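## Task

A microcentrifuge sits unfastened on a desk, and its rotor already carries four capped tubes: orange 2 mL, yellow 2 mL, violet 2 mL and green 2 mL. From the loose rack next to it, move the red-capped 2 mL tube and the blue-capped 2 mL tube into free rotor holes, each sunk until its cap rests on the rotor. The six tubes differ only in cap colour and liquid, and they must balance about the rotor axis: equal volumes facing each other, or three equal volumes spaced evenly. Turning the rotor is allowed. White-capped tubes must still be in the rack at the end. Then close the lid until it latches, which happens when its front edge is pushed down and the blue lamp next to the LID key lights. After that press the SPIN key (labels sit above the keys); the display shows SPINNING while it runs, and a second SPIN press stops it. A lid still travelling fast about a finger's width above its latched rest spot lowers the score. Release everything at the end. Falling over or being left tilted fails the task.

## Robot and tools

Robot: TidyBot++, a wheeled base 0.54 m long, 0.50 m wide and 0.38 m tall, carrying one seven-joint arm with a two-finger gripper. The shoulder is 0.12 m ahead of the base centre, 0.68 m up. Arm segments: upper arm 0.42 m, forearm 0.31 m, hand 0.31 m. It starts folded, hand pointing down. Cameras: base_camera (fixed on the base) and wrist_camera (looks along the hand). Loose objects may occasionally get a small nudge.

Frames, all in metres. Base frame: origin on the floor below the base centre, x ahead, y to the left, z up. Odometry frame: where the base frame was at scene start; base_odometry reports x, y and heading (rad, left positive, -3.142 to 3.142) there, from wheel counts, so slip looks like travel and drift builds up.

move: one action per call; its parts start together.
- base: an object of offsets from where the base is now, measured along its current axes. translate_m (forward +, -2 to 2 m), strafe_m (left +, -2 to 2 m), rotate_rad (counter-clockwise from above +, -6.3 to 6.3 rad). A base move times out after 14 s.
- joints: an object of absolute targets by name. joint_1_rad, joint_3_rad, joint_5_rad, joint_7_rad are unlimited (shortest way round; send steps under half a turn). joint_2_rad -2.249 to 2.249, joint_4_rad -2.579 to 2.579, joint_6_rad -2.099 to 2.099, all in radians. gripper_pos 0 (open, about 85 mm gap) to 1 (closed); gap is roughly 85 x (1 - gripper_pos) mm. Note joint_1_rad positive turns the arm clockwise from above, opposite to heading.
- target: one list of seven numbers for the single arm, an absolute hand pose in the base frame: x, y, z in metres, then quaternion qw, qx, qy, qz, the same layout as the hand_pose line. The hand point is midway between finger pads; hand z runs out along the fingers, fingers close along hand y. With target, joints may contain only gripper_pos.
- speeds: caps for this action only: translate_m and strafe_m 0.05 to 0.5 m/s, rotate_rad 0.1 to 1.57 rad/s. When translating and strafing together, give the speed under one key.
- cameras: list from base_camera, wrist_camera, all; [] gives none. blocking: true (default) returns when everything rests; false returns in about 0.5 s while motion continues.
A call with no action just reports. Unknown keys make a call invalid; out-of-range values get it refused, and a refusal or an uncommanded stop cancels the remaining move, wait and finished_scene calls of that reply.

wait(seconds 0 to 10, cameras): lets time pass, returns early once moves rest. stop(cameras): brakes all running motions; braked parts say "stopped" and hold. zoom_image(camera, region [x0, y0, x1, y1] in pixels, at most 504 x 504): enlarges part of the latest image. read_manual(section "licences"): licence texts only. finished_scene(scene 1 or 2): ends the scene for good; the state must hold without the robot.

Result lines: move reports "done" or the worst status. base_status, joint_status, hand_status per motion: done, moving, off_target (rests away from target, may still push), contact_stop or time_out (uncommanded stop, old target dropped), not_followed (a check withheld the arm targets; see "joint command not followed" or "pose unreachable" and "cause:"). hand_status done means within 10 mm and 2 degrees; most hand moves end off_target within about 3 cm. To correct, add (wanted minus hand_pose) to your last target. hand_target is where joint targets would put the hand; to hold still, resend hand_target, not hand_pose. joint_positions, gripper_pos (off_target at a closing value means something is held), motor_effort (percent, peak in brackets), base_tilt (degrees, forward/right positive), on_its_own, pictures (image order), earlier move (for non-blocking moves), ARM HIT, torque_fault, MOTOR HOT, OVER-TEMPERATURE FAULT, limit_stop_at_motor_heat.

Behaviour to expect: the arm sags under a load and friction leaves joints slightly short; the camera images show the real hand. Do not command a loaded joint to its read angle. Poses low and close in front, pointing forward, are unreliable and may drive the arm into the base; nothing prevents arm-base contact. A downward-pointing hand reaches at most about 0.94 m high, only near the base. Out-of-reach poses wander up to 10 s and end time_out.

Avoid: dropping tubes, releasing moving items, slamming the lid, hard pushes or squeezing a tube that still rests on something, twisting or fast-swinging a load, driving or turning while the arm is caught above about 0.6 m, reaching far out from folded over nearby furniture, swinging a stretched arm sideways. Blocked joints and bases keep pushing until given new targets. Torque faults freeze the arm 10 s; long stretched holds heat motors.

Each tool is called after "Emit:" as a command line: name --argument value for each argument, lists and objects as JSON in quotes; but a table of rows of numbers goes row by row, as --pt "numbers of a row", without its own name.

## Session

Emit:
move --cameras '["all"]'

Scene clock: 0.00 s.
base_odometry: x=+0.000 y=+0.000 heading=+0.000
base_tilt: forward=+0.1 right=+0.0
base_status: not commanded
joint_positions: joint_1_rad=+0.049 joint_2_rad=-0.399 joint_3_rad=+3.095 joint_4_rad=-2.519 joint_5_rad=+0.021 joint_6_rad=-0.898 joint_7_rad=+1.529 gripper_pos=+0.000
joint_status: not commanded
motor_effort: joint_1_rad=+1 joint_2_rad=-2 joint_3_rad=+1 joint_4_rad=+15 joint_5_rad=+0 joint_6_rad=+0 joint_7_rad=+1
hand_pose: x=+0.2614 y=-0.0062 z=+0.5962 quat_wxyz=(+0.017, +0.998, -0.017, +0.062) (m; base frame)
hand_target: x=+0.2617 y=-0.0062 z=+0.5964 quat_wxyz=(+0.017, +0.998, -0.017, +0.062) (m; base frame)
hand_status: not commanded
pictures: base_camera, wrist_camera
camera_calibration:
wrist_camera: T_world_to_cam=[[-0.0103615, -0.999463, 0.0310787, -0.0200282], [-0.996307, 0.00766963, -0.0855161, 0.35958], [0.0852319, -0.03185, -0.995852, 0.71066], [0, 0, 0, 1]] pos_world=[0.297473, -0.000140793, 0.739085]

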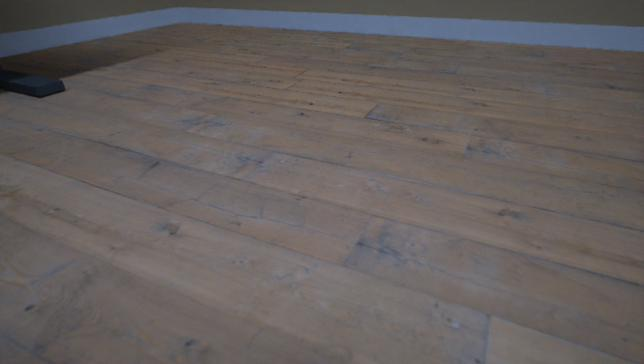

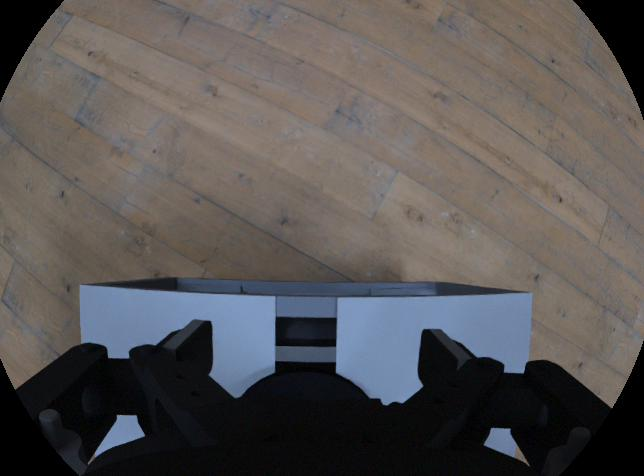

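Something (desk leg) at upper left. Look left.

Emit:
move --base '{"rotate_rad":0.9}' --cameras '["base_camera"]'

Scene clock: 2.73 s.
move: done
base_odometry: x=+0.000 y=+0.000 heading=+0.899
base_tilt: forward=+0.1 right=+0.0
base_status: done
joint_positions: joint_1_rad=+0.049 joint_2_rad=-0.399 joint_3_rad=+3.095 joint_4_rad=-2.519 joint_5_rad=+0.021 joint_6_rad=-0.898 joint_7_rad=+1.529 gripper_pos=+0.000
joint_status: not commanded
motor_effort: joint_1_rad=+0(1) joint_2_rad=-2(2) joint_3_rad=+2(2) joint_4_rad=+14(15) joint_5_rad=+0(1) joint_6_rad=+1(2) joint_7_rad=+1(1)
hand_pose: x=+0.2614 y=-0.0062 z=+0.5962 quat_wxyz=(+0.017, +0.998, -0.017, +0.062) (m; base frame)
hand_target: x=+0.2617 y=-0.0062 z=+0.5964 quat_wxyz=(+0.017, +0.998, -0.017, +0.062) (m; base frame)
hand_status: not commanded
pictures: base_camera

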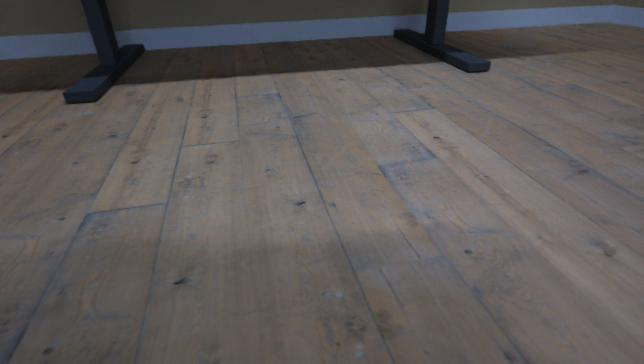

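Emit:
move --base '{"rotate_rad":0.19}' --target '[0.45,0,0.98,0.0,0.924,0,0.383]' --cameras '["all"]'

Scene clock: 11.07 s.
move: off_target
base_odometry: x=+0.000 y=+0.000 heading=+1.088
base_tilt: forward=+0.1 right=+0.0
base_status: done
joint_positions: joint_1_rad=+0.022 joint_2_rad=-0.410 joint_3_rad=+3.130 joint_4_rad=-1.566 joint_5_rad=+0.021 joint_6_rad=-1.186 joint_7_rad=+1.529 gripper_pos=+0.000
joint_status: not commanded
motor_effort: joint_1_rad=+0(1) joint_2_rad=-5(7) joint_3_rad=+1(2) joint_4_rad=+18(19) joint_5_rad=-1(1) joint_6_rad=+5(6) joint_7_rad=+1(1)
hand_pose: x=+0.4619 y=-0.0076 z=+0.9775 quat_wxyz=(+0.007, +0.921, -0.024, +0.389) (m; base frame)
hand_target: x=+0.4500 y=+0.0000 z=+0.9800 quat_wxyz=(+0.000, +0.924, +0.000, +0.383) (m; base frame)
hand_status: off_target (0.014 m and 3.0 deg from the pose sent, 0.428 m and 38.0 deg at the start)
pictures: base_camera, wrist_camera
camera_calibration:
wrist_camera: T_world_to_cam=[[-0.0293073, -0.999517, 0.0103219, -0.0021084], [-0.723164, 0.0140732, -0.690533, 1.05719], [0.690054, -0.0277021, -0.723228, 0.527394], [0, 0, 0, 1]] pos_world=[0.400532, -0.00237552, 1.11147]

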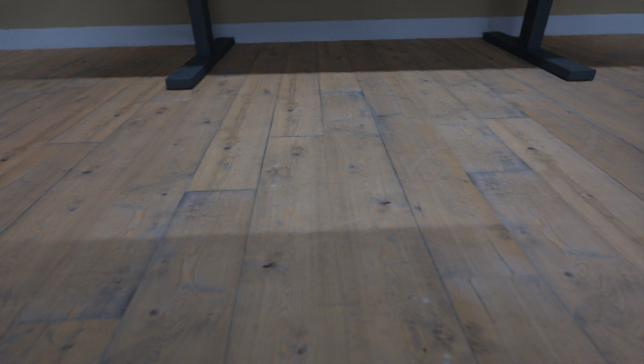

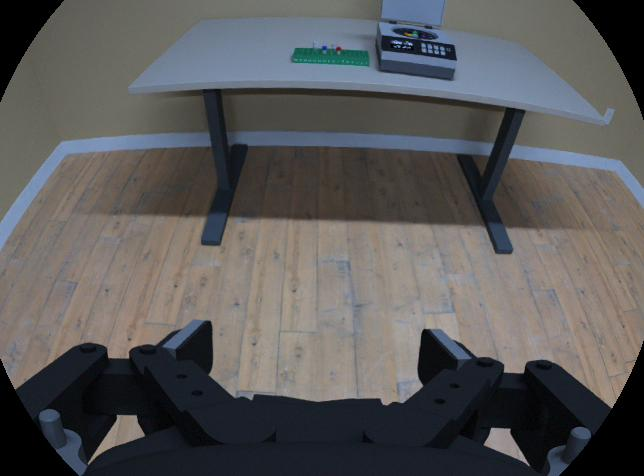

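Emit:
move --base '{"translate_m":0.85,"strafe_m":-0.07}' --cameras '["wrist_camera"]'

Scene clock: 23.67 s.
move: done
base_odometry: x=+0.457 y=+0.720 heading=+1.089
base_tilt: forward=+0.1 right=+0.0
base_status: done
joint_positions: joint_1_rad=+0.021 joint_2_rad=-0.421 joint_3_rad=+3.132 joint_4_rad=-1.565 joint_5_rad=+0.021 joint_6_rad=-1.191 joint_7_rad=+1.529 gripper_pos=+0.000
joint_status: not commanded
motor_effort: joint_1_rad=+0(1) joint_2_rad=-5(8) joint_3_rad=+1(2) joint_4_rad=+18(19) joint_5_rad=-1(1) joint_6_rad=+5(7) joint_7_rad=+1(1)
hand_pose: x=+0.4577 y=-0.0077 z=+0.9807 quat_wxyz=(+0.007, +0.919, -0.024, +0.393) (m; base frame)
hand_target: x=+0.4500 y=+0.0000 z=+0.9800 quat_wxyz=(+0.000, +0.924, +0.000, +0.383) (m; base frame)
hand_status: not commanded
pictures: wrist_camera
camera_calibration:
wrist_camera: T_world_to_cam=[[-0.0294167, -0.99952, 0.00966953, -0.00165922], [-0.718026, 0.0144001, -0.695867, 1.05923], [0.695394, -0.0274131, -0.718106, 0.525114], [0, 0, 0, 1]] pos_world=[0.395344, -0.00251647, 1.11419]

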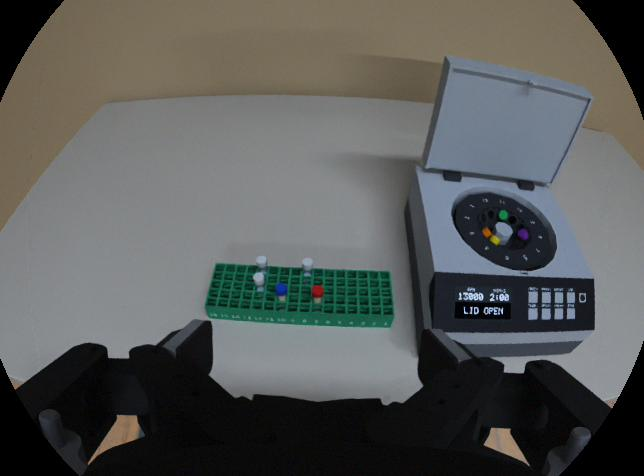

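Emit:
zoom_image --camera "wrist_camera" --region '[410, 160, 610, 360]'

Emit:
zoom_image --camera "wrist_camera" --region '[190, 220, 410, 350]'

Scaled by 2.520.

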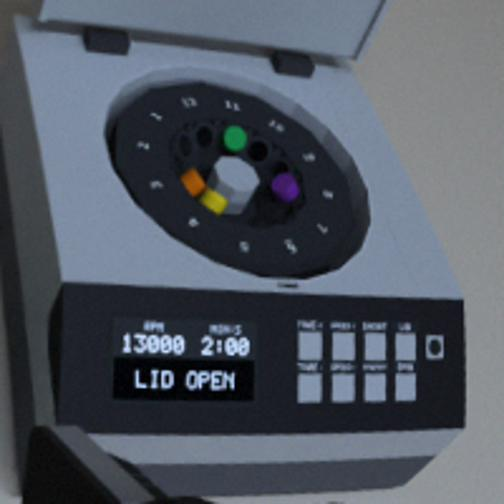

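Scaled by 2.291.

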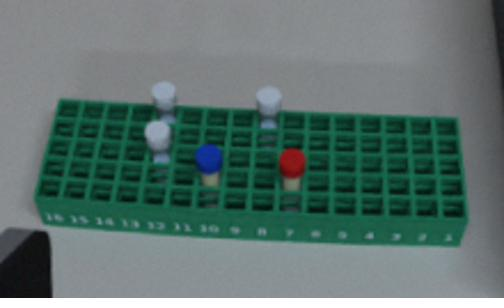

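Emit:
move --base '{"rotate_rad":-0.117}' --target '[0.50,0.0,0.93,-0.02,1,0.022,0.018]' --cameras '[]'

Emit:
move --base '{"translate_m":0.12,"strafe_m":0.06}' --joints '{"gripper_pos":0.55}' --cameras '["wrist_camera"]'

Scene clock: 46.77 s.
move: off_target
base_odometry: x=+0.457 y=+0.721 heading=+0.971
base_tilt: forward=+0.1 right=+0.0
base_status: done
joint_positions: joint_1_rad=+0.019 joint_2_rad=+0.204 joint_3_rad=+3.156 joint_4_rad=-0.871 joint_5_rad=-0.011 joint_6_rad=-1.989 joint_7_rad=+1.563 gripper_pos=+0.000
joint_status: not commanded
motor_effort: joint_1_rad=+0(1) joint_2_rad=-23(25) joint_3_rad=+0(3) joint_4_rad=+14(19) joint_5_rad=-1(2) joint_6_rad=-1(6) joint_7_rad=+1(2)
hand_pose: x=+0.5051 y=-0.0077 z=+0.9328 quat_wxyz=(-0.003, +0.999, -0.018, +0.039) (m; base frame)
hand_target: x=+0.5000 y=+0.0000 z=+0.9300 quat_wxyz=(-0.020, +0.999, +0.022, +0.018) (m; base frame)
hand_status: off_target (0.010 m and 5.5 deg from the pose sent, 0.066 m and 44.6 deg at the start)
pictures: none
No camera images: "cameras" was empty.

Scene clock: 48.17 s.
move: done
base_odometry: x=+0.475 y=+0.854 heading=+0.970
base_tilt: forward=+0.2 right=+0.0
base_status: done
joint_positions: joint_1_rad=+0.019 joint_2_rad=+0.215 joint_3_rad=+3.159 joint_4_rad=-0.869 joint_5_rad=-0.014 joint_6_rad=-1.994 joint_7_rad=+1.564 gripper_pos=+0.550
joint_status: all done
motor_effort: joint_1_rad=+0(1) joint_2_rad=-24(27) joint_3_rad=+0(2) joint_4_rad=+14(15) joint_5_rad=-1(1) joint_6_rad=+0(1) joint_7_rad=+1(2)
hand_pose: x=+0.5065 y=-0.0077 z=+0.9291 quat_wxyz=(-0.004, +0.999, -0.018, +0.032) (m; base frame)
hand_target: x=+0.5000 y=+0.0000 z=+0.9300 quat_wxyz=(-0.020, +0.999, +0.022, +0.018) (m; base frame)
hand_status: not commanded
pictures: wrist_camera
camera_calibration:
wrist_camera: T_world_to_cam=[[-0.0106695, -0.99989, -0.0103473, 0.00930864], [-0.99961, 0.0109327, -0.0257147, 0.578356], [0.025825, 0.0100689, -0.999616, 1.05515], [0, 0, 0, 1]] pos_world=[0.550981, -0.00763958, 1.06972]

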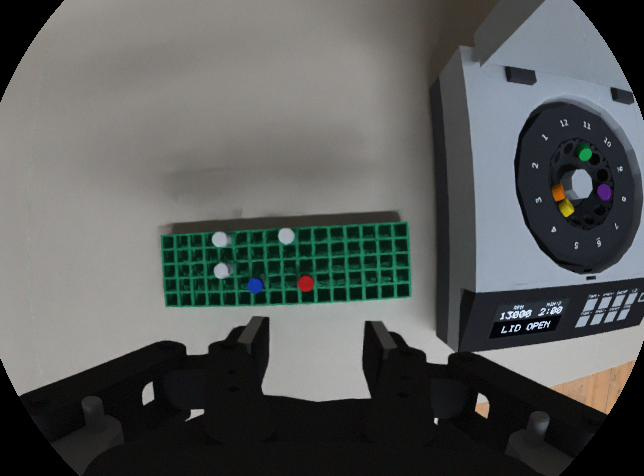

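Emit:
move --target '[0.520,0.012,0.86,-0.02,1,0.04,0.0]' --cameras '["wrist_camera"]'

Emit:
zoom_image --camera "wrist_camera" --region '[180, 200, 430, 400]'

Scene clock: 56.27 s.
move: off_target
base_odometry: x=+0.475 y=+0.854 heading=+0.970
base_tilt: forward=+0.1 right=+0.0
base_status: not commanded
joint_positions: joint_1_rad=+0.019 joint_2_rad=+0.218 joint_3_rad=+3.159 joint_4_rad=-1.068 joint_5_rad=-0.014 joint_6_rad=-1.869 joint_7_rad=+1.573 gripper_pos=+0.550
joint_status: not commanded
motor_effort: joint_1_rad=+0(1) joint_2_rad=-25(26) joint_3_rad=+0(1) joint_4_rad=+15(16) joint_5_rad=-1(2) joint_6_rad=+0(2) joint_7_rad=+1(1)
hand_pose: x=+0.5076 y=-0.0077 z=+0.8696 quat_wxyz=(-0.005, +1.000, -0.015, -0.007) (m; base frame)
hand_target: x=+0.5200 y=+0.0120 z=+0.8600 quat_wxyz=(-0.020, +0.999, +0.040, +0.000) (m; base frame)
hand_status: off_target (0.025 m and 6.5 deg from the pose sent, 0.073 m and 7.8 deg at the start)
pictures: wrist_camera
camera_calibration:
wrist_camera: T_world_to_cam=[[-0.00356591, -0.99991, -0.0129025, 0.00732608], [-0.998705, 0.00290615, 0.0507967, 0.510859], [-0.0507546, 0.0130669, -0.998626, 1.03366], [0, 0, 0, 1]] pos_world=[0.562687, -0.00766594, 1.00638]

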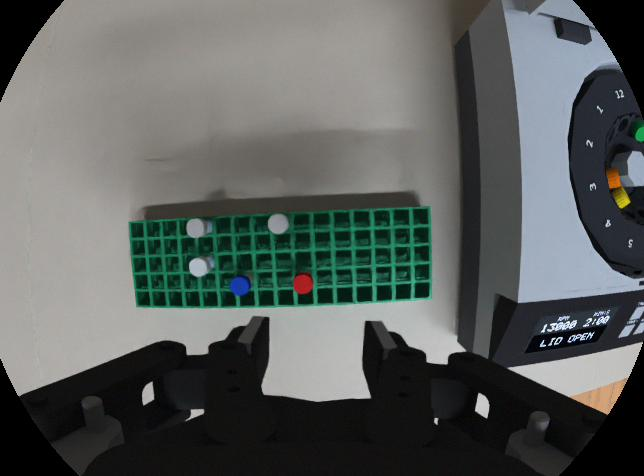

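Scaled by 2.016.

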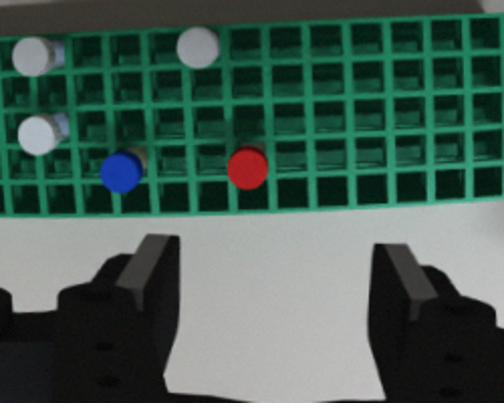

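Emit:
move --base '{"strafe_m":0.0135}' --target '[0.526,0.0,0.81,-0.02,1,0.04,0.004]' --cameras '["wrist_camera"]'

Emit:
zoom_image --camera "wrist_camera" --region '[180, 200, 430, 400]'

Scene clock: 64.27 s.
move: off_target
base_odometry: x=+0.464 y=+0.862 heading=+0.970
base_tilt: forward=+0.2 right=+0.0
base_status: done
joint_positions: joint_1_rad=+0.014 joint_2_rad=+0.218 joint_3_rad=+3.159 joint_4_rad=-1.247 joint_5_rad=-0.015 joint_6_rad=-1.699 joint_7_rad=+1.611 gripper_pos=+0.550
joint_status: not commanded
motor_effort: joint_1_rad=+0(3) joint_2_rad=-25(27) joint_3_rad=+1(2) joint_4_rad=+15(17) joint_5_rad=-1(2) joint_6_rad=-1(2) joint_7_rad=+1(1)
hand_pose: x=+0.5156 y=-0.0059 z=+0.8146 quat_wxyz=(-0.006, +1.000, +0.006, -0.011) (m; base frame)
hand_target: x=+0.5260 y=+0.0000 z=+0.8099 quat_wxyz=(-0.020, +0.999, +0.040, +0.004) (m; base frame)
hand_status: off_target (0.013 m and 4.6 deg from the pose sent, 0.063 m and 6.6 deg at the start)
pictures: wrist_camera
camera_calibration:
wrist_camera: T_world_to_cam=[[0.0365583, -0.999208, -0.0156803, -0.00997454], [-0.997529, -0.0374298, 0.0594514, 0.513762], [-0.0599913, 0.0134681, -0.998108, 0.983451], [0, 0, 0, 1]] pos_world=[0.571856, -0.00398182, 0.95089]

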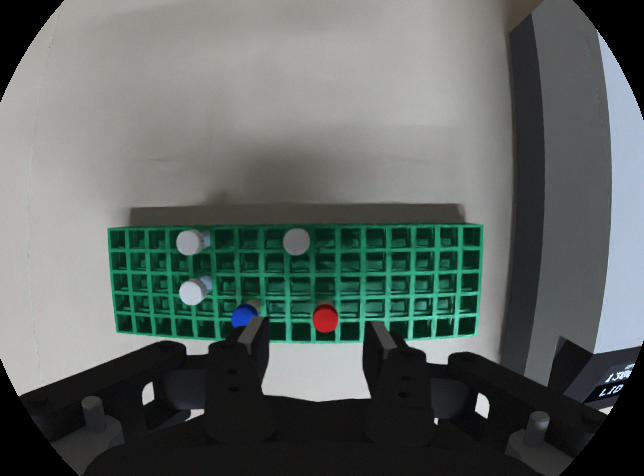

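Scaled by 2.016.

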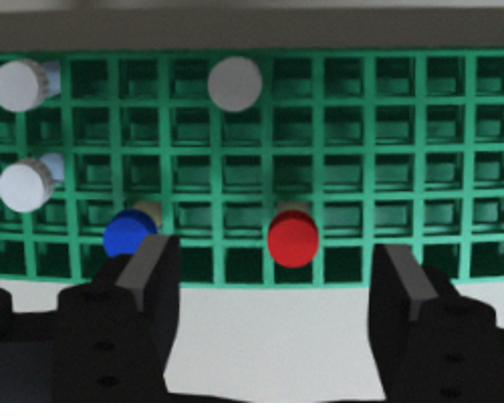

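Emit:
move --base '{"strafe_m":-0.002}' --target '[0.527,0.0,0.785,-0.02,1,0.04,0.004]' --joints '{"gripper_pos":0.7}' --cameras '["wrist_camera"]'

Emit:
zoom_image --camera "wrist_camera" --region '[180, 250, 430, 450]'

Scene clock: 74.37 s.
move: off_target
base_odometry: x=+0.466 y=+0.860 heading=+0.970
base_tilt: forward=+0.2 right=+0.0
base_status: done
joint_positions: joint_1_rad=+0.014 joint_2_rad=+0.216 joint_3_rad=+3.159 joint_4_rad=-1.330 joint_5_rad=-0.015 joint_6_rad=-1.617 joint_7_rad=+1.615 gripper_pos=+0.700
joint_status: all done
motor_effort: joint_1_rad=+0(2) joint_2_rad=-25(28) joint_3_rad=+0(2) joint_4_rad=+16(17) joint_5_rad=-1(2) joint_6_rad=-1(2) joint_7_rad=+1(1)
hand_pose: x=+0.5171 y=-0.0061 z=+0.7892 quat_wxyz=(-0.006, +1.000, +0.006, -0.011) (m; base frame)
hand_target: x=+0.5270 y=+0.0000 z=+0.7850 quat_wxyz=(-0.020, +0.999, +0.040, +0.004) (m; base frame)
hand_status: off_target (0.012 m and 4.5 deg from the pose sent, 0.032 m and 4.6 deg at the start)
pictures: wrist_camera
camera_calibration:
wrist_camera: T_world_to_cam=[[0.0385235, -0.999134, -0.015747, -0.0115451], [-0.997526, -0.0393792, 0.0582275, 0.517687], [-0.0587971, 0.0134649, -0.998179, 0.957588], [0, 0, 0, 1]] pos_world=[0.573155, -0.00404289, 0.925519]

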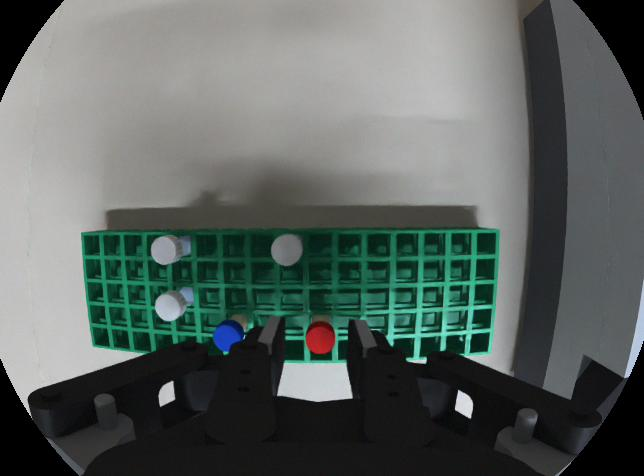

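Scaled by 2.016.

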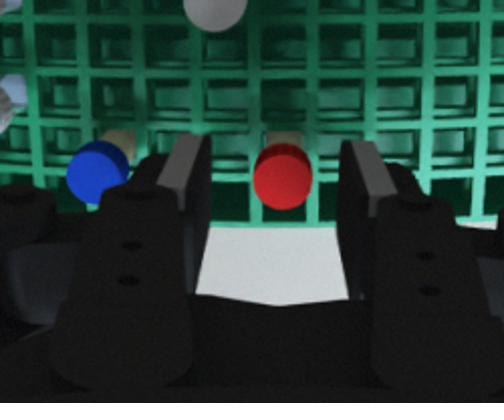

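Emit:
move --base '{"strafe_m":-0.001}' --target '[0.527,0.0,0.773,-0.02,1,0.04,0.004]' --cameras '["wrist_camera"]'

Emit:
zoom_image --camera "wrist_camera" --region '[180, 250, 430, 450]'

Scene clock: 77.57 s.
move: off_target
base_odometry: x=+0.466 y=+0.860 heading=+0.970
base_tilt: forward=+0.1 right=+0.0
base_status: done
joint_positions: joint_1_rad=+0.014 joint_2_rad=+0.216 joint_3_rad=+3.159 joint_4_rad=-1.368 joint_5_rad=-0.015 joint_6_rad=-1.576 joint_7_rad=+1.616 gripper_pos=+0.700
joint_status: not commanded
motor_effort: joint_1_rad=+0(3) joint_2_rad=-25(26) joint_3_rad=+1(2) joint_4_rad=+16(17) joint_5_rad=-1(1) joint_6_rad=+1(1) joint_7_rad=+1(2)
hand_pose: x=+0.5179 y=-0.0061 z=+0.7772 quat_wxyz=(-0.006, +1.000, +0.007, -0.009) (m; base frame)
hand_target: x=+0.5270 y=+0.0000 z=+0.7730 quat_wxyz=(-0.020, +0.999, +0.040, +0.004) (m; base frame)
hand_status: off_target (0.012 m and 4.4 deg from the pose sent, 0.020 m and 4.5 deg at the start)
pictures: wrist_camera
camera_calibration:
wrist_camera: T_world_to_cam=[[0.0394272, -0.999099, -0.0157224, -0.0122811], [-0.997639, -0.0402454, 0.0556571, 0.521257], [-0.0562397, 0.0134909, -0.998326, 0.944441], [0, 0, 0, 1]] pos_world=[0.573625, -0.00403312, 0.913656]

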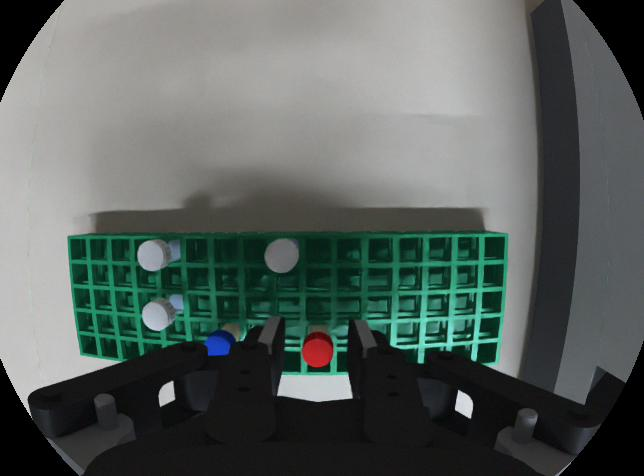

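Scaled by 2.016.

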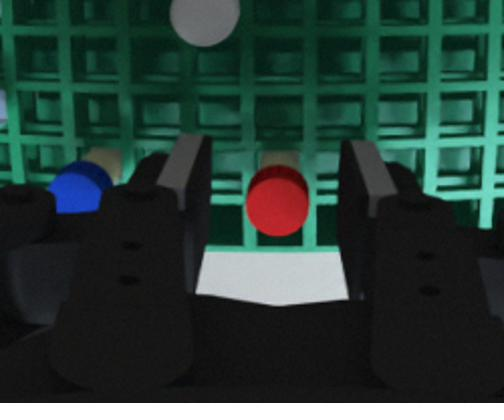

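Emit:
move --target '[0.526,0.0,0.763,-0.02,1,0.04,0.004]' --cameras '["wrist_camera"]'

Emit:
zoom_image --camera "wrist_camera" --region '[220, 280, 420, 420]'

Scene clock: 84.23 s.
move: off_target
base_odometry: x=+0.466 y=+0.860 heading=+0.970
base_tilt: forward=+0.1 right=+0.0
base_status: not commanded
joint_positions: joint_1_rad=+0.014 joint_2_rad=+0.215 joint_3_rad=+3.159 joint_4_rad=-1.399 joint_5_rad=-0.015 joint_6_rad=-1.543 joint_7_rad=+1.617 gripper_pos=+0.700
joint_status: not commanded
motor_effort: joint_1_rad=+0(1) joint_2_rad=-23(26) joint_3_rad=+0(1) joint_4_rad=+14(16) joint_5_rad=-1(1) joint_6_rad=+1(1) joint_7_rad=+1(1)
hand_pose: x=+0.5180 y=-0.0061 z=+0.7681 quat_wxyz=(-0.006, +1.000, +0.007, -0.008) (m; base frame)
hand_target: x=+0.5260 y=+0.0000 z=+0.7630 quat_wxyz=(-0.020, +0.999, +0.040, +0.004) (m; base frame)
hand_status: off_target (0.011 m and 4.3 deg from the pose sent, 0.017 m and 4.4 deg at the start)
pictures: wrist_camera
camera_calibration:
wrist_camera: T_world_to_cam=[[0.0403387, -0.999066, -0.0155162, -0.0131019], [-0.997789, -0.0410984, 0.0522356, 0.524574], [-0.0528245, 0.0133748, -0.998514, 0.93381], [0, 0, 0, 1]] pos_world=[0.573271, -0.00402, 0.904818]

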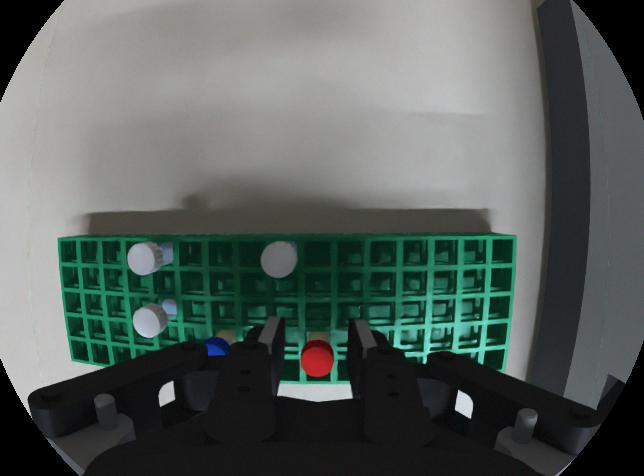

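Scaled by 2.520.

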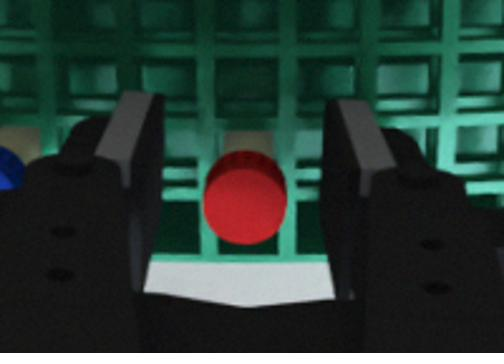

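Emit:
move --base '{"translate_m":-0.005}' --cameras '["wrist_camera"]'

Emit:
zoom_image --camera "wrist_camera" --region '[220, 280, 420, 420]'

Scene clock: 90.50 s.
move: done
base_odometry: x=+0.464 y=+0.856 heading=+0.970
base_tilt: forward=+0.1 right=+0.0
base_status: done
joint_positions: joint_1_rad=+0.014 joint_2_rad=+0.212 joint_3_rad=+3.159 joint_4_rad=-1.402 joint_5_rad=-0.015 joint_6_rad=-1.540 joint_7_rad=+1.618 gripper_pos=+0.700
joint_status: not commanded
motor_effort: joint_1_rad=+1(2) joint_2_rad=-24(28) joint_3_rad=+0(1) joint_4_rad=+15(16) joint_5_rad=-1(1) joint_6_rad=+0(3) joint_7_rad=+1(1)
hand_pose: x=+0.5179 y=-0.0061 z=+0.7681 quat_wxyz=(-0.006, +1.000, +0.007, -0.006) (m; base frame)
hand_target: x=+0.5260 y=+0.0000 z=+0.7630 quat_wxyz=(-0.020, +0.999, +0.040, +0.004) (m; base frame)
hand_status: not commanded
pictures: wrist_camera
camera_calibration:
wrist_camera: T_world_to_cam=[[0.0405756, -0.999058, -0.0153683, -0.0133343], [-0.997915, -0.0412922, 0.0496017, 0.526508], [-0.0501896, 0.0133236, -0.998651, 0.932556], [0, 0, 0, 1]] pos_world=[0.572756, -0.00400608, 0.904977]

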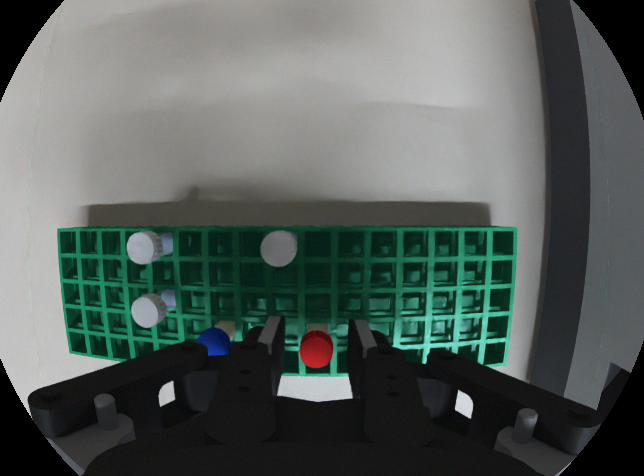

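Scaled by 2.520.

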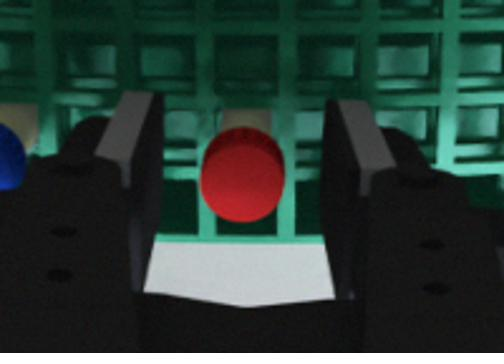

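Emit:
move --joints '{"gripper_pos":0.83}' --cameras '["wrist_camera"]'

Emit:
zoom_image --camera "wrist_camera" --region '[220, 280, 420, 420]'

Scene clock: 93.23 s.
move: done
base_odometry: x=+0.464 y=+0.856 heading=+0.970
base_tilt: forward=+0.1 right=+0.0
base_status: not commanded
joint_positions: joint_1_rad=+0.014 joint_2_rad=+0.211 joint_3_rad=+3.159 joint_4_rad=-1.402 joint_5_rad=-0.015 joint_6_rad=-1.540 joint_7_rad=+1.618 gripper_pos=+0.830
joint_status: all done
motor_effort: joint_1_rad=+0(1) joint_2_rad=-24(24) joint_3_rad=+1(1) joint_4_rad=+15(16) joint_5_rad=+0(2) joint_6_rad=+1(1) joint_7_rad=+1(2)
hand_pose: x=+0.5178 y=-0.0061 z=+0.7685 quat_wxyz=(-0.006, +1.000, +0.007, -0.006) (m; base frame)
hand_target: x=+0.5260 y=+0.0000 z=+0.7630 quat_wxyz=(-0.020, +0.999, +0.040, +0.004) (m; base frame)
hand_status: not commanded
pictures: wrist_camera
camera_calibration:
wrist_camera: T_world_to_cam=[[0.0405861, -0.999058, -0.0153823, -0.0133008], [-0.997957, -0.041292, 0.0487474, 0.527097], [-0.0493366, 0.0133724, -0.998693, 0.932483], [0, 0, 0, 1]] pos_world=[0.572566, -0.00399291, 0.905365]

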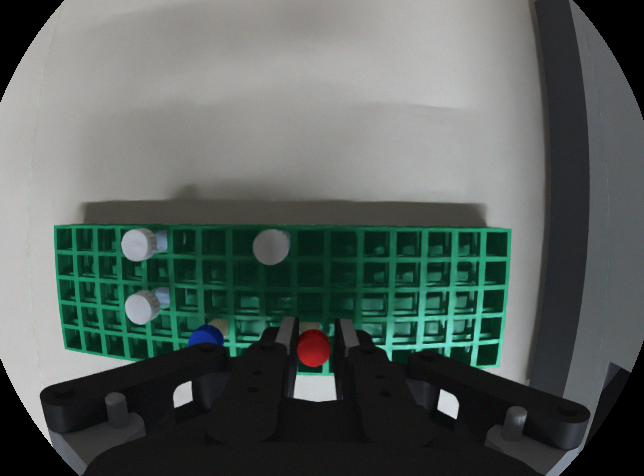

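Scaled by 2.520.

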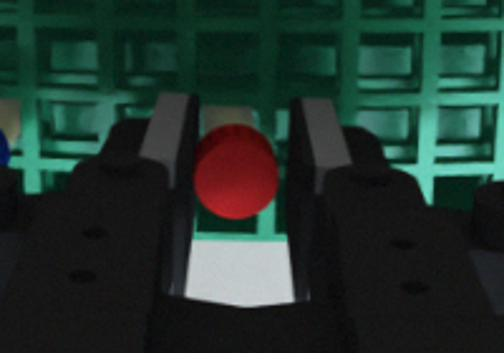

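Emit:
move --joints '{"gripper_pos":0.9}' --cameras '["wrist_camera"]'

Emit:
zoom_image --camera "wrist_camera" --region '[220, 280, 420, 420]'

Scene clock: 96.47 s.
move: done
base_odometry: x=+0.464 y=+0.856 heading=+0.970
base_tilt: forward=+0.1 right=+0.0
base_status: not commanded
joint_positions: joint_1_rad=+0.014 joint_2_rad=+0.211 joint_3_rad=+3.159 joint_4_rad=-1.402 joint_5_rad=-0.015 joint_6_rad=-1.540 joint_7_rad=+1.618 gripper_pos=+0.890
joint_status: all done
motor_effort: joint_1_rad=+1(1) joint_2_rad=-24(24) joint_3_rad=+1(1) joint_4_rad=+15(15) joint_5_rad=+0(1) joint_6_rad=-1(1) joint_7_rad=+1(1)
hand_pose: x=+0.5178 y=-0.0061 z=+0.7686 quat_wxyz=(-0.006, +1.000, +0.008, -0.006) (m; base frame)
hand_target: x=+0.5260 y=+0.0000 z=+0.7630 quat_wxyz=(-0.020, +0.999, +0.040, +0.004) (m; base frame)
hand_status: not commanded
pictures: wrist_camera
camera_calibration:
wrist_camera: T_world_to_cam=[[0.0406515, -0.999055, -0.0153668, -0.0133433], [-0.997969, -0.0413526, 0.0484536, 0.527298], [-0.0490433, 0.0133659, -0.998707, 0.932458], [0, 0, 0, 1]] pos_world=[0.5725, -0.00398873, 0.905498]

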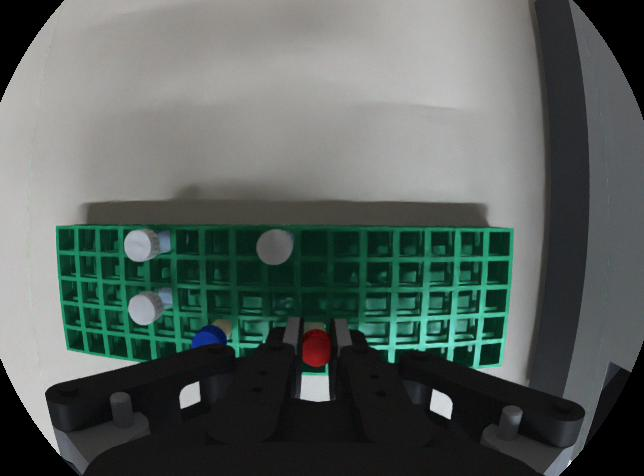

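Scaled by 2.520.

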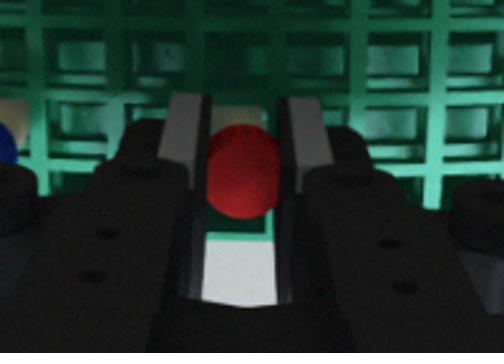

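Emit:
move --joints '{"gripper_pos":0.96}' --cameras '[]'

Emit:
move --target '[0.522,0.0,0.80,-0.02,1,0.04,0.004]' --cameras '["wrist_camera"]'

Emit:
move --target '[0.515,0.0,0.875,-0.02,1,0.04,0.004]' --cameras '["wrist_camera"]'

Scene clock: 99.20 s.
move: off_target
base_odometry: x=+0.464 y=+0.856 heading=+0.970
base_tilt: forward=+0.1 right=+0.0
base_status: not commanded
joint_positions: joint_1_rad=+0.014 joint_2_rad=+0.211 joint_3_rad=+3.159 joint_4_rad=-1.402 joint_5_rad=-0.015 joint_6_rad=-1.540 joint_7_rad=+1.618 gripper_pos=+0.913
joint_status: gripper_pos off_target (ended at +0.913, target +0.960)
motor_effort: joint_1_rad=+1(1) joint_2_rad=-24(24) joint_3_rad=+1(1) joint_4_rad=+15(15) joint_5_rad=+0(1) joint_6_rad=+0(2) joint_7_rad=+1(1)
hand_pose: x=+0.5177 y=-0.0061 z=+0.7687 quat_wxyz=(-0.006, +1.000, +0.008, -0.006) (m; base frame)
hand_target: x=+0.5260 y=+0.0000 z=+0.7630 quat_wxyz=(-0.020, +0.999, +0.040, +0.004) (m; base frame)
hand_status: not commanded
pictures: none
No camera images: "cameras" was empty.

Scene clock: 100.13 s.
move: off_target
base_odometry: x=+0.464 y=+0.856 heading=+0.970
base_tilt: forward=+0.1 right=+0.0
base_status: not commanded
joint_positions: joint_1_rad=+0.014 joint_2_rad=+0.208 joint_3_rad=+3.159 joint_4_rad=-1.318 joint_5_rad=-0.015 joint_6_rad=-1.591 joint_7_rad=+1.618 gripper_pos=+0.913
joint_status: not commanded
motor_effort: joint_1_rad=+0(1) joint_2_rad=-25(26) joint_3_rad=+1(1) joint_4_rad=+16(17) joint_5_rad=-1(1) joint_6_rad=+0(1) joint_7_rad=+1(1)
hand_pose: x=+0.5278 y=-0.0064 z=+0.7966 quat_wxyz=(-0.005, +1.000, +0.008, +0.013) (m; base frame)
hand_target: x=+0.5220 y=+0.0000 z=+0.8000 quat_wxyz=(-0.020, +0.999, +0.040, +0.004) (m; base frame)
hand_status: off_target (0.009 m and 4.2 deg from the pose sent, 0.032 m and 4.2 deg at the start)
pictures: wrist_camera
camera_calibration:
wrist_camera: T_world_to_cam=[[0.0420271, -0.999035, -0.0127438, -0.0163711], [-0.999041, -0.0421772, 0.0117439, 0.565774], [-0.01227, 0.012238, -0.99985, 0.94238], [0, 0, 0, 1]] pos_world=[0.577483, -0.00402539, 0.935386]

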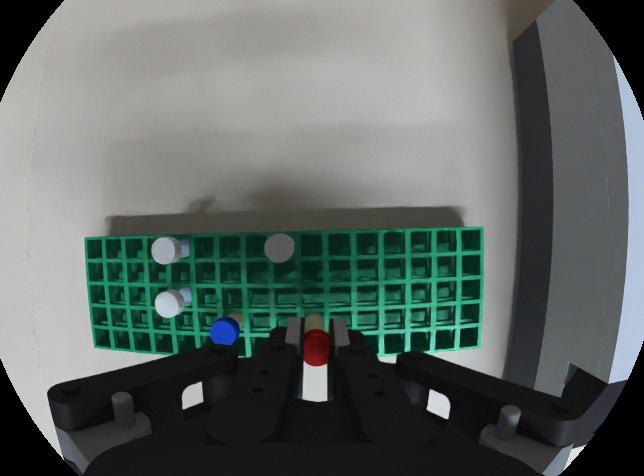

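Scene clock: 101.47 s.
move: off_target
base_odometry: x=+0.464 y=+0.856 heading=+0.970
base_tilt: forward=+0.1 right=+0.0
base_status: not commanded
joint_positions: joint_1_rad=+0.014 joint_2_rad=+0.208 joint_3_rad=+3.159 joint_4_rad=-1.056 joint_5_rad=-0.015 joint_6_rad=-1.828 joint_7_rad=+1.618 gripper_pos=+0.913
joint_status: not commanded
motor_effort: joint_1_rad=+0(1) joint_2_rad=-24(26) joint_3_rad=+1(1) joint_4_rad=+15(18) joint_5_rad=-1(1) joint_6_rad=+0(1) joint_7_rad=+1(2)
hand_pose: x=+0.5214 y=-0.0060 z=+0.8777 quat_wxyz=(-0.004, +1.000, +0.010, +0.025) (m; base frame)
hand_target: x=+0.5150 y=+0.0000 z=+0.8750 quat_wxyz=(-0.020, +0.999, +0.040, +0.004) (m; base frame)
hand_status: off_target (0.009 m and 4.6 deg from the pose sent, 0.080 m and 4.2 deg at the start)
pictures: wrist_camera
camera_calibration:
wrist_camera: T_world_to_cam=[[0.0458954, -0.998894, -0.0101992, -0.018974], [-0.998858, -0.0457535, -0.0137364, 0.580637], [0.0132545, 0.010818, -0.999854, 1.0101], [0, 0, 0, 1]] pos_world=[0.567456, -0.00331415, 1.01774]

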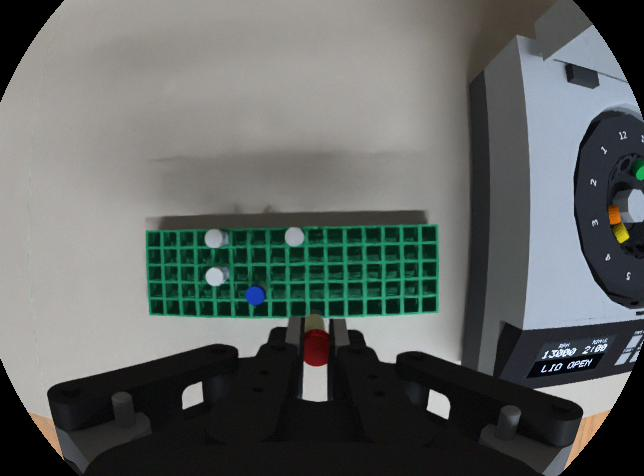

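Emit:
move --base '{"strafe_m":-0.242,"translate_m":-0.02}' --target '[0.515,0.0,0.895,-0.02,1,0.04,-0.004]' --cameras '["wrist_camera"]'

Emit:
zoom_image --camera "wrist_camera" --region '[200, 60, 440, 260]'

Scene clock: 107.30 s.
move: off_target
base_odometry: x=+0.652 y=+0.703 heading=+0.971
base_tilt: forward=+0.1 right=+0.0
base_status: done
joint_positions: joint_1_rad=+0.019 joint_2_rad=+0.231 joint_3_rad=+3.163 joint_4_rad=-0.944 joint_5_rad=-0.016 joint_6_rad=-1.925 joint_7_rad=+1.618 gripper_pos=+0.913
joint_status: not commanded
motor_effort: joint_1_rad=+0(4) joint_2_rad=-25(27) joint_3_rad=+0(3) joint_4_rad=+15(16) joint_5_rad=-1(2) joint_6_rad=+0(1) joint_7_rad=+1(1)
hand_pose: x=+0.5185 y=-0.0088 z=+0.9017 quat_wxyz=(-0.004, +1.000, +0.006, +0.021) (m; base frame)
hand_target: x=+0.5150 y=+0.0000 z=+0.8950 quat_wxyz=(-0.020, +0.999, +0.040, -0.004) (m; base frame)
hand_status: off_target (0.012 m and 5.1 deg from the pose sent, 0.019 m and 5.1 deg at the start)
pictures: wrist_camera
camera_calibration:
wrist_camera: T_world_to_cam=[[0.0389275, -0.999188, -0.0103498, -0.0176179], [-0.999231, -0.0388759, -0.00513975, 0.57047], [0.00473322, 0.0105419, -0.999933, 1.03865], [0, 0, 0, 1]] pos_world=[0.565801, -0.00637537, 1.04133]

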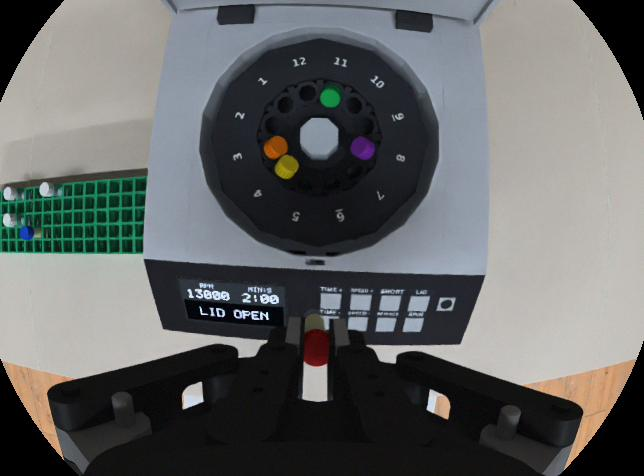

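Scaled by 2.100.

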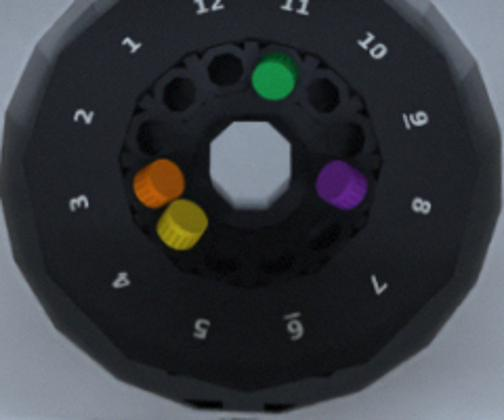

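Emit:
move --base '{"strafe_m":0.003,"translate_m":0.076}' --cameras '["wrist_camera"]'

Emit:
move --target '[0.518,0.0,0.865,-0.02,1,0.04,-0.004]' --cameras '["wrist_camera"]'

Emit:
zoom_image --camera "wrist_camera" --region '[220, 230, 420, 400]'

Scene clock: 118.80 s.
move: done
base_odometry: x=+0.693 y=+0.767 heading=+0.971
base_tilt: forward=+0.2 right=+0.0
base_status: done
joint_positions: joint_1_rad=+0.019 joint_2_rad=+0.252 joint_3_rad=+3.163 joint_4_rad=-0.942 joint_5_rad=-0.016 joint_6_rad=-1.931 joint_7_rad=+1.618 gripper_pos=+0.913
joint_status: not commanded
motor_effort: joint_1_rad=+0(1) joint_2_rad=-26(29) joint_3_rad=+1(1) joint_4_rad=+15(16) joint_5_rad=-1(1) joint_6_rad=+0(2) joint_7_rad=+1(2)
hand_pose: x=+0.5215 y=-0.0088 z=+0.8937 quat_wxyz=(-0.005, +1.000, +0.006, +0.009) (m; base frame)
hand_target: x=+0.5150 y=+0.0000 z=+0.8950 quat_wxyz=(-0.020, +0.999, +0.040, -0.004) (m; base frame)
hand_status: not commanded
pictures: wrist_camera
camera_calibration:
wrist_camera: T_world_to_cam=[[0.0387138, -0.99918, -0.0118468, -0.0164033], [-0.999047, -0.0389425, 0.0197205, 0.55112], [-0.0201657, 0.011072, -0.999735, 1.04349], [0, 0, 0, 1]] pos_world=[0.572273, -0.00648143, 1.03215]

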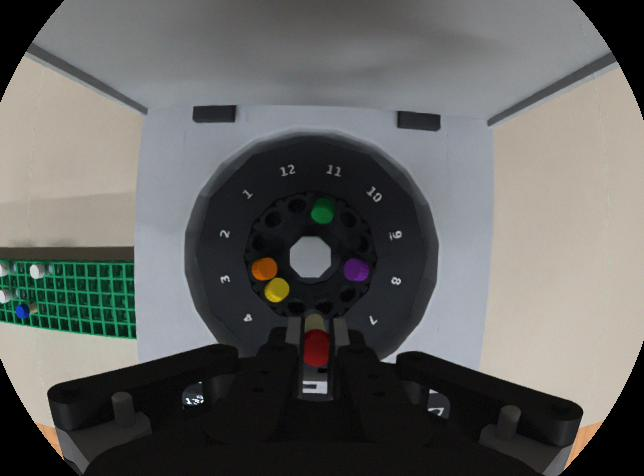

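Scene clock: 119.80 s.
move: off_target
base_odometry: x=+0.693 y=+0.767 heading=+0.971
base_tilt: forward=+0.1 right=+0.0
base_status: not commanded
joint_positions: joint_1_rad=+0.019 joint_2_rad=+0.246 joint_3_rad=+3.163 joint_4_rad=-1.047 joint_5_rad=-0.016 joint_6_rad=-1.890 joint_7_rad=+1.618 gripper_pos=+0.913
joint_status: not commanded
motor_effort: joint_1_rad=+0(1) joint_2_rad=-26(27) joint_3_rad=+1(1) joint_4_rad=+15(16) joint_5_rad=-1(2) joint_6_rad=-1(2) joint_7_rad=+1(1)
hand_pose: x=+0.5112 y=-0.0085 z=+0.8653 quat_wxyz=(-0.006, +1.000, +0.006, -0.020) (m; base frame)
hand_target: x=+0.5180 y=+0.0000 z=+0.8650 quat_wxyz=(-0.020, +0.999, +0.040, -0.004) (m; base frame)
hand_status: off_target (0.011 m and 4.6 deg from the pose sent, 0.030 m and 4.5 deg at the start)
pictures: wrist_camera
camera_calibration:
wrist_camera: T_world_to_cam=[[0.036927, -0.999179, -0.0166477, -0.0109781], [-0.996313, -0.0381018, 0.0768638, 0.490555], [-0.0774351, 0.013748, -0.996903, 1.0417], [0, 0, 0, 1]] pos_world=[0.569816, -0.00659943, 1.00059]

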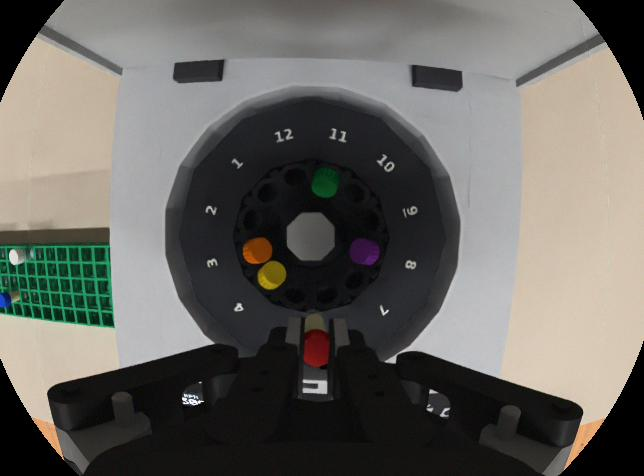

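Scaled by 2.520.

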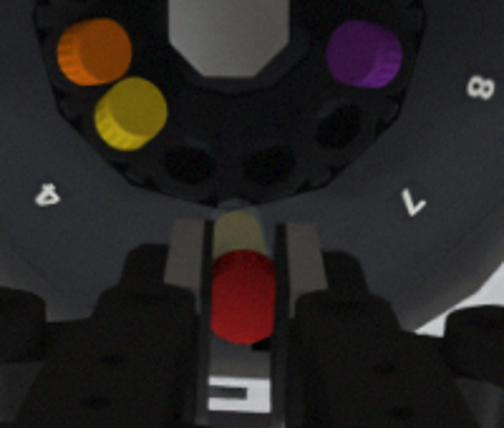

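Emit:
move --base '{"translate_m":0.008}' --speeds '{"translate_m":0.05}' --cameras '["wrist_camera"]'

Emit:
zoom_image --camera "wrist_camera" --region '[230, 160, 400, 350]'

Scene clock: 137.87 s.
move: done
base_odometry: x=+0.698 y=+0.774 heading=+0.970
base_tilt: forward=+0.2 right=+0.0
base_status: done
joint_positions: joint_1_rad=+0.019 joint_2_rad=+0.240 joint_3_rad=+3.163 joint_4_rad=-1.047 joint_5_rad=-0.016 joint_6_rad=-1.888 joint_7_rad=+1.618 gripper_pos=+0.913
joint_status: not commanded
motor_effort: joint_1_rad=+0(1) joint_2_rad=-25(29) joint_3_rad=+1(2) joint_4_rad=+14(16) joint_5_rad=-1(1) joint_6_rad=-1(2) joint_7_rad=+1(1)
hand_pose: x=+0.5106 y=-0.0085 z=+0.8673 quat_wxyz=(-0.006, +1.000, +0.006, -0.017) (m; base frame)
hand_target: x=+0.5180 y=+0.0000 z=+0.8650 quat_wxyz=(-0.020, +0.999, +0.040, -0.004) (m; base frame)
hand_status: not commanded
pictures: wrist_camera
camera_calibration:
wrist_camera: T_world_to_cam=[[0.0370193, -0.999182, -0.0162661, -0.0112962], [-0.996789, -0.0380774, 0.0704424, 0.495633], [-0.0710042, 0.0136061, -0.997383, 1.0408], [0, 0, 0, 1]] pos_world=[0.568361, -0.00657581, 1.00298]

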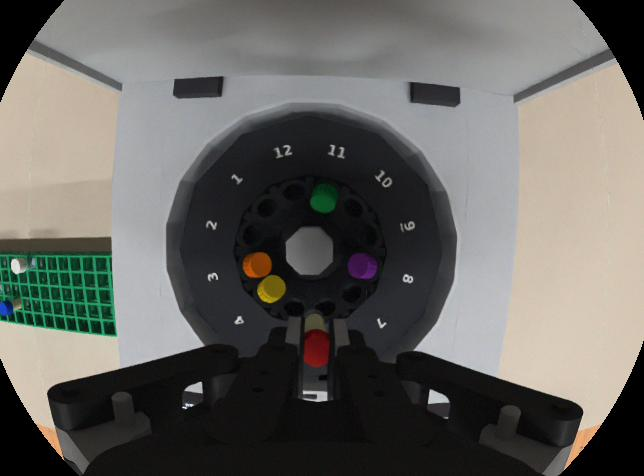

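Scaled by 2.653.

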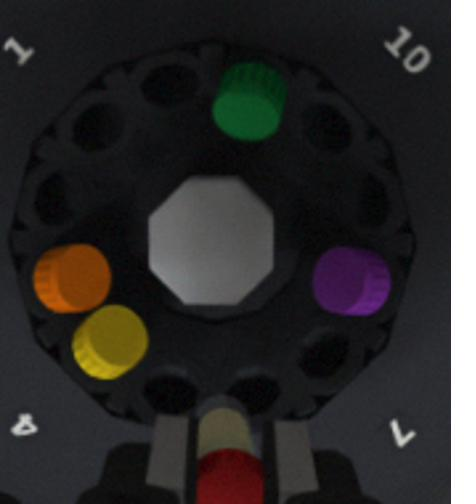

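Emit:
move --base '{"translate_m":0.008}' --speeds '{"translate_m":0.05}' --cameras '["wrist_camera"]'

Emit:
zoom_image --camera "wrist_camera" --region '[230, 160, 400, 350]'

Scene clock: 141.03 s.
move: done
base_odometry: x=+0.702 y=+0.780 heading=+0.970
base_tilt: forward=+0.2 right=+0.0
base_status: done
joint_positions: joint_1_rad=+0.019 joint_2_rad=+0.238 joint_3_rad=+3.163 joint_4_rad=-1.047 joint_5_rad=-0.016 joint_6_rad=-1.887 joint_7_rad=+1.618 gripper_pos=+0.913
joint_status: not commanded
motor_effort: joint_1_rad=+0(1) joint_2_rad=-25(30) joint_3_rad=+1(1) joint_4_rad=+15(16) joint_5_rad=-1(1) joint_6_rad=-1(2) joint_7_rad=+1(1)
hand_pose: x=+0.5105 y=-0.0085 z=+0.8683 quat_wxyz=(-0.006, +1.000, +0.006, -0.015) (m; base frame)
hand_target: x=+0.5180 y=+0.0000 z=+0.8650 quat_wxyz=(-0.020, +0.999, +0.040, -0.004) (m; base frame)
hand_status: not commanded
pictures: wrist_camera
camera_calibration:
wrist_camera: T_world_to_cam=[[0.0370665, -0.999184, -0.0160437, -0.0114943], [-0.99704, -0.0380596, 0.0668056, 0.498703], [-0.0673617, 0.01352, -0.997637, 1.04014], [0, 0, 0, 1]] pos_world=[0.567719, -0.00656715, 1.00418]

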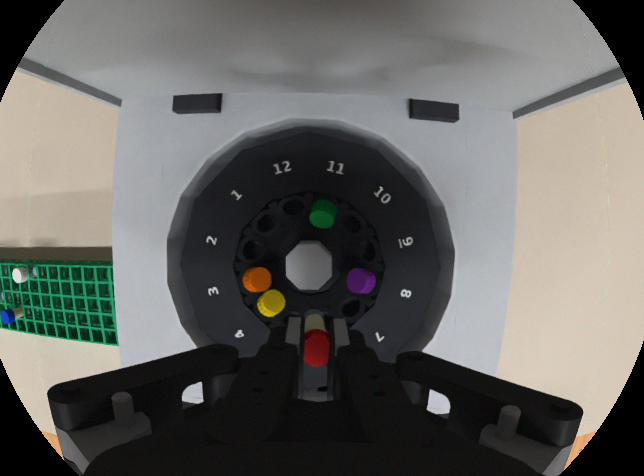

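Scaled by 2.653.

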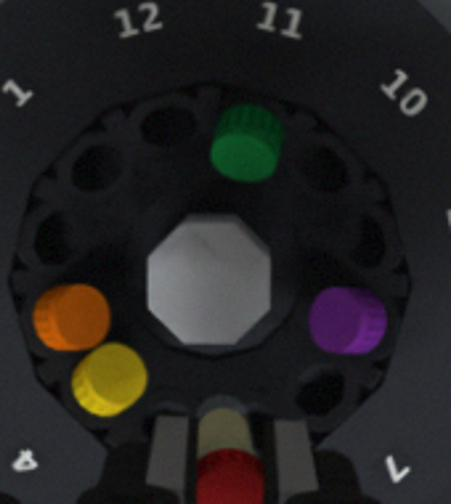

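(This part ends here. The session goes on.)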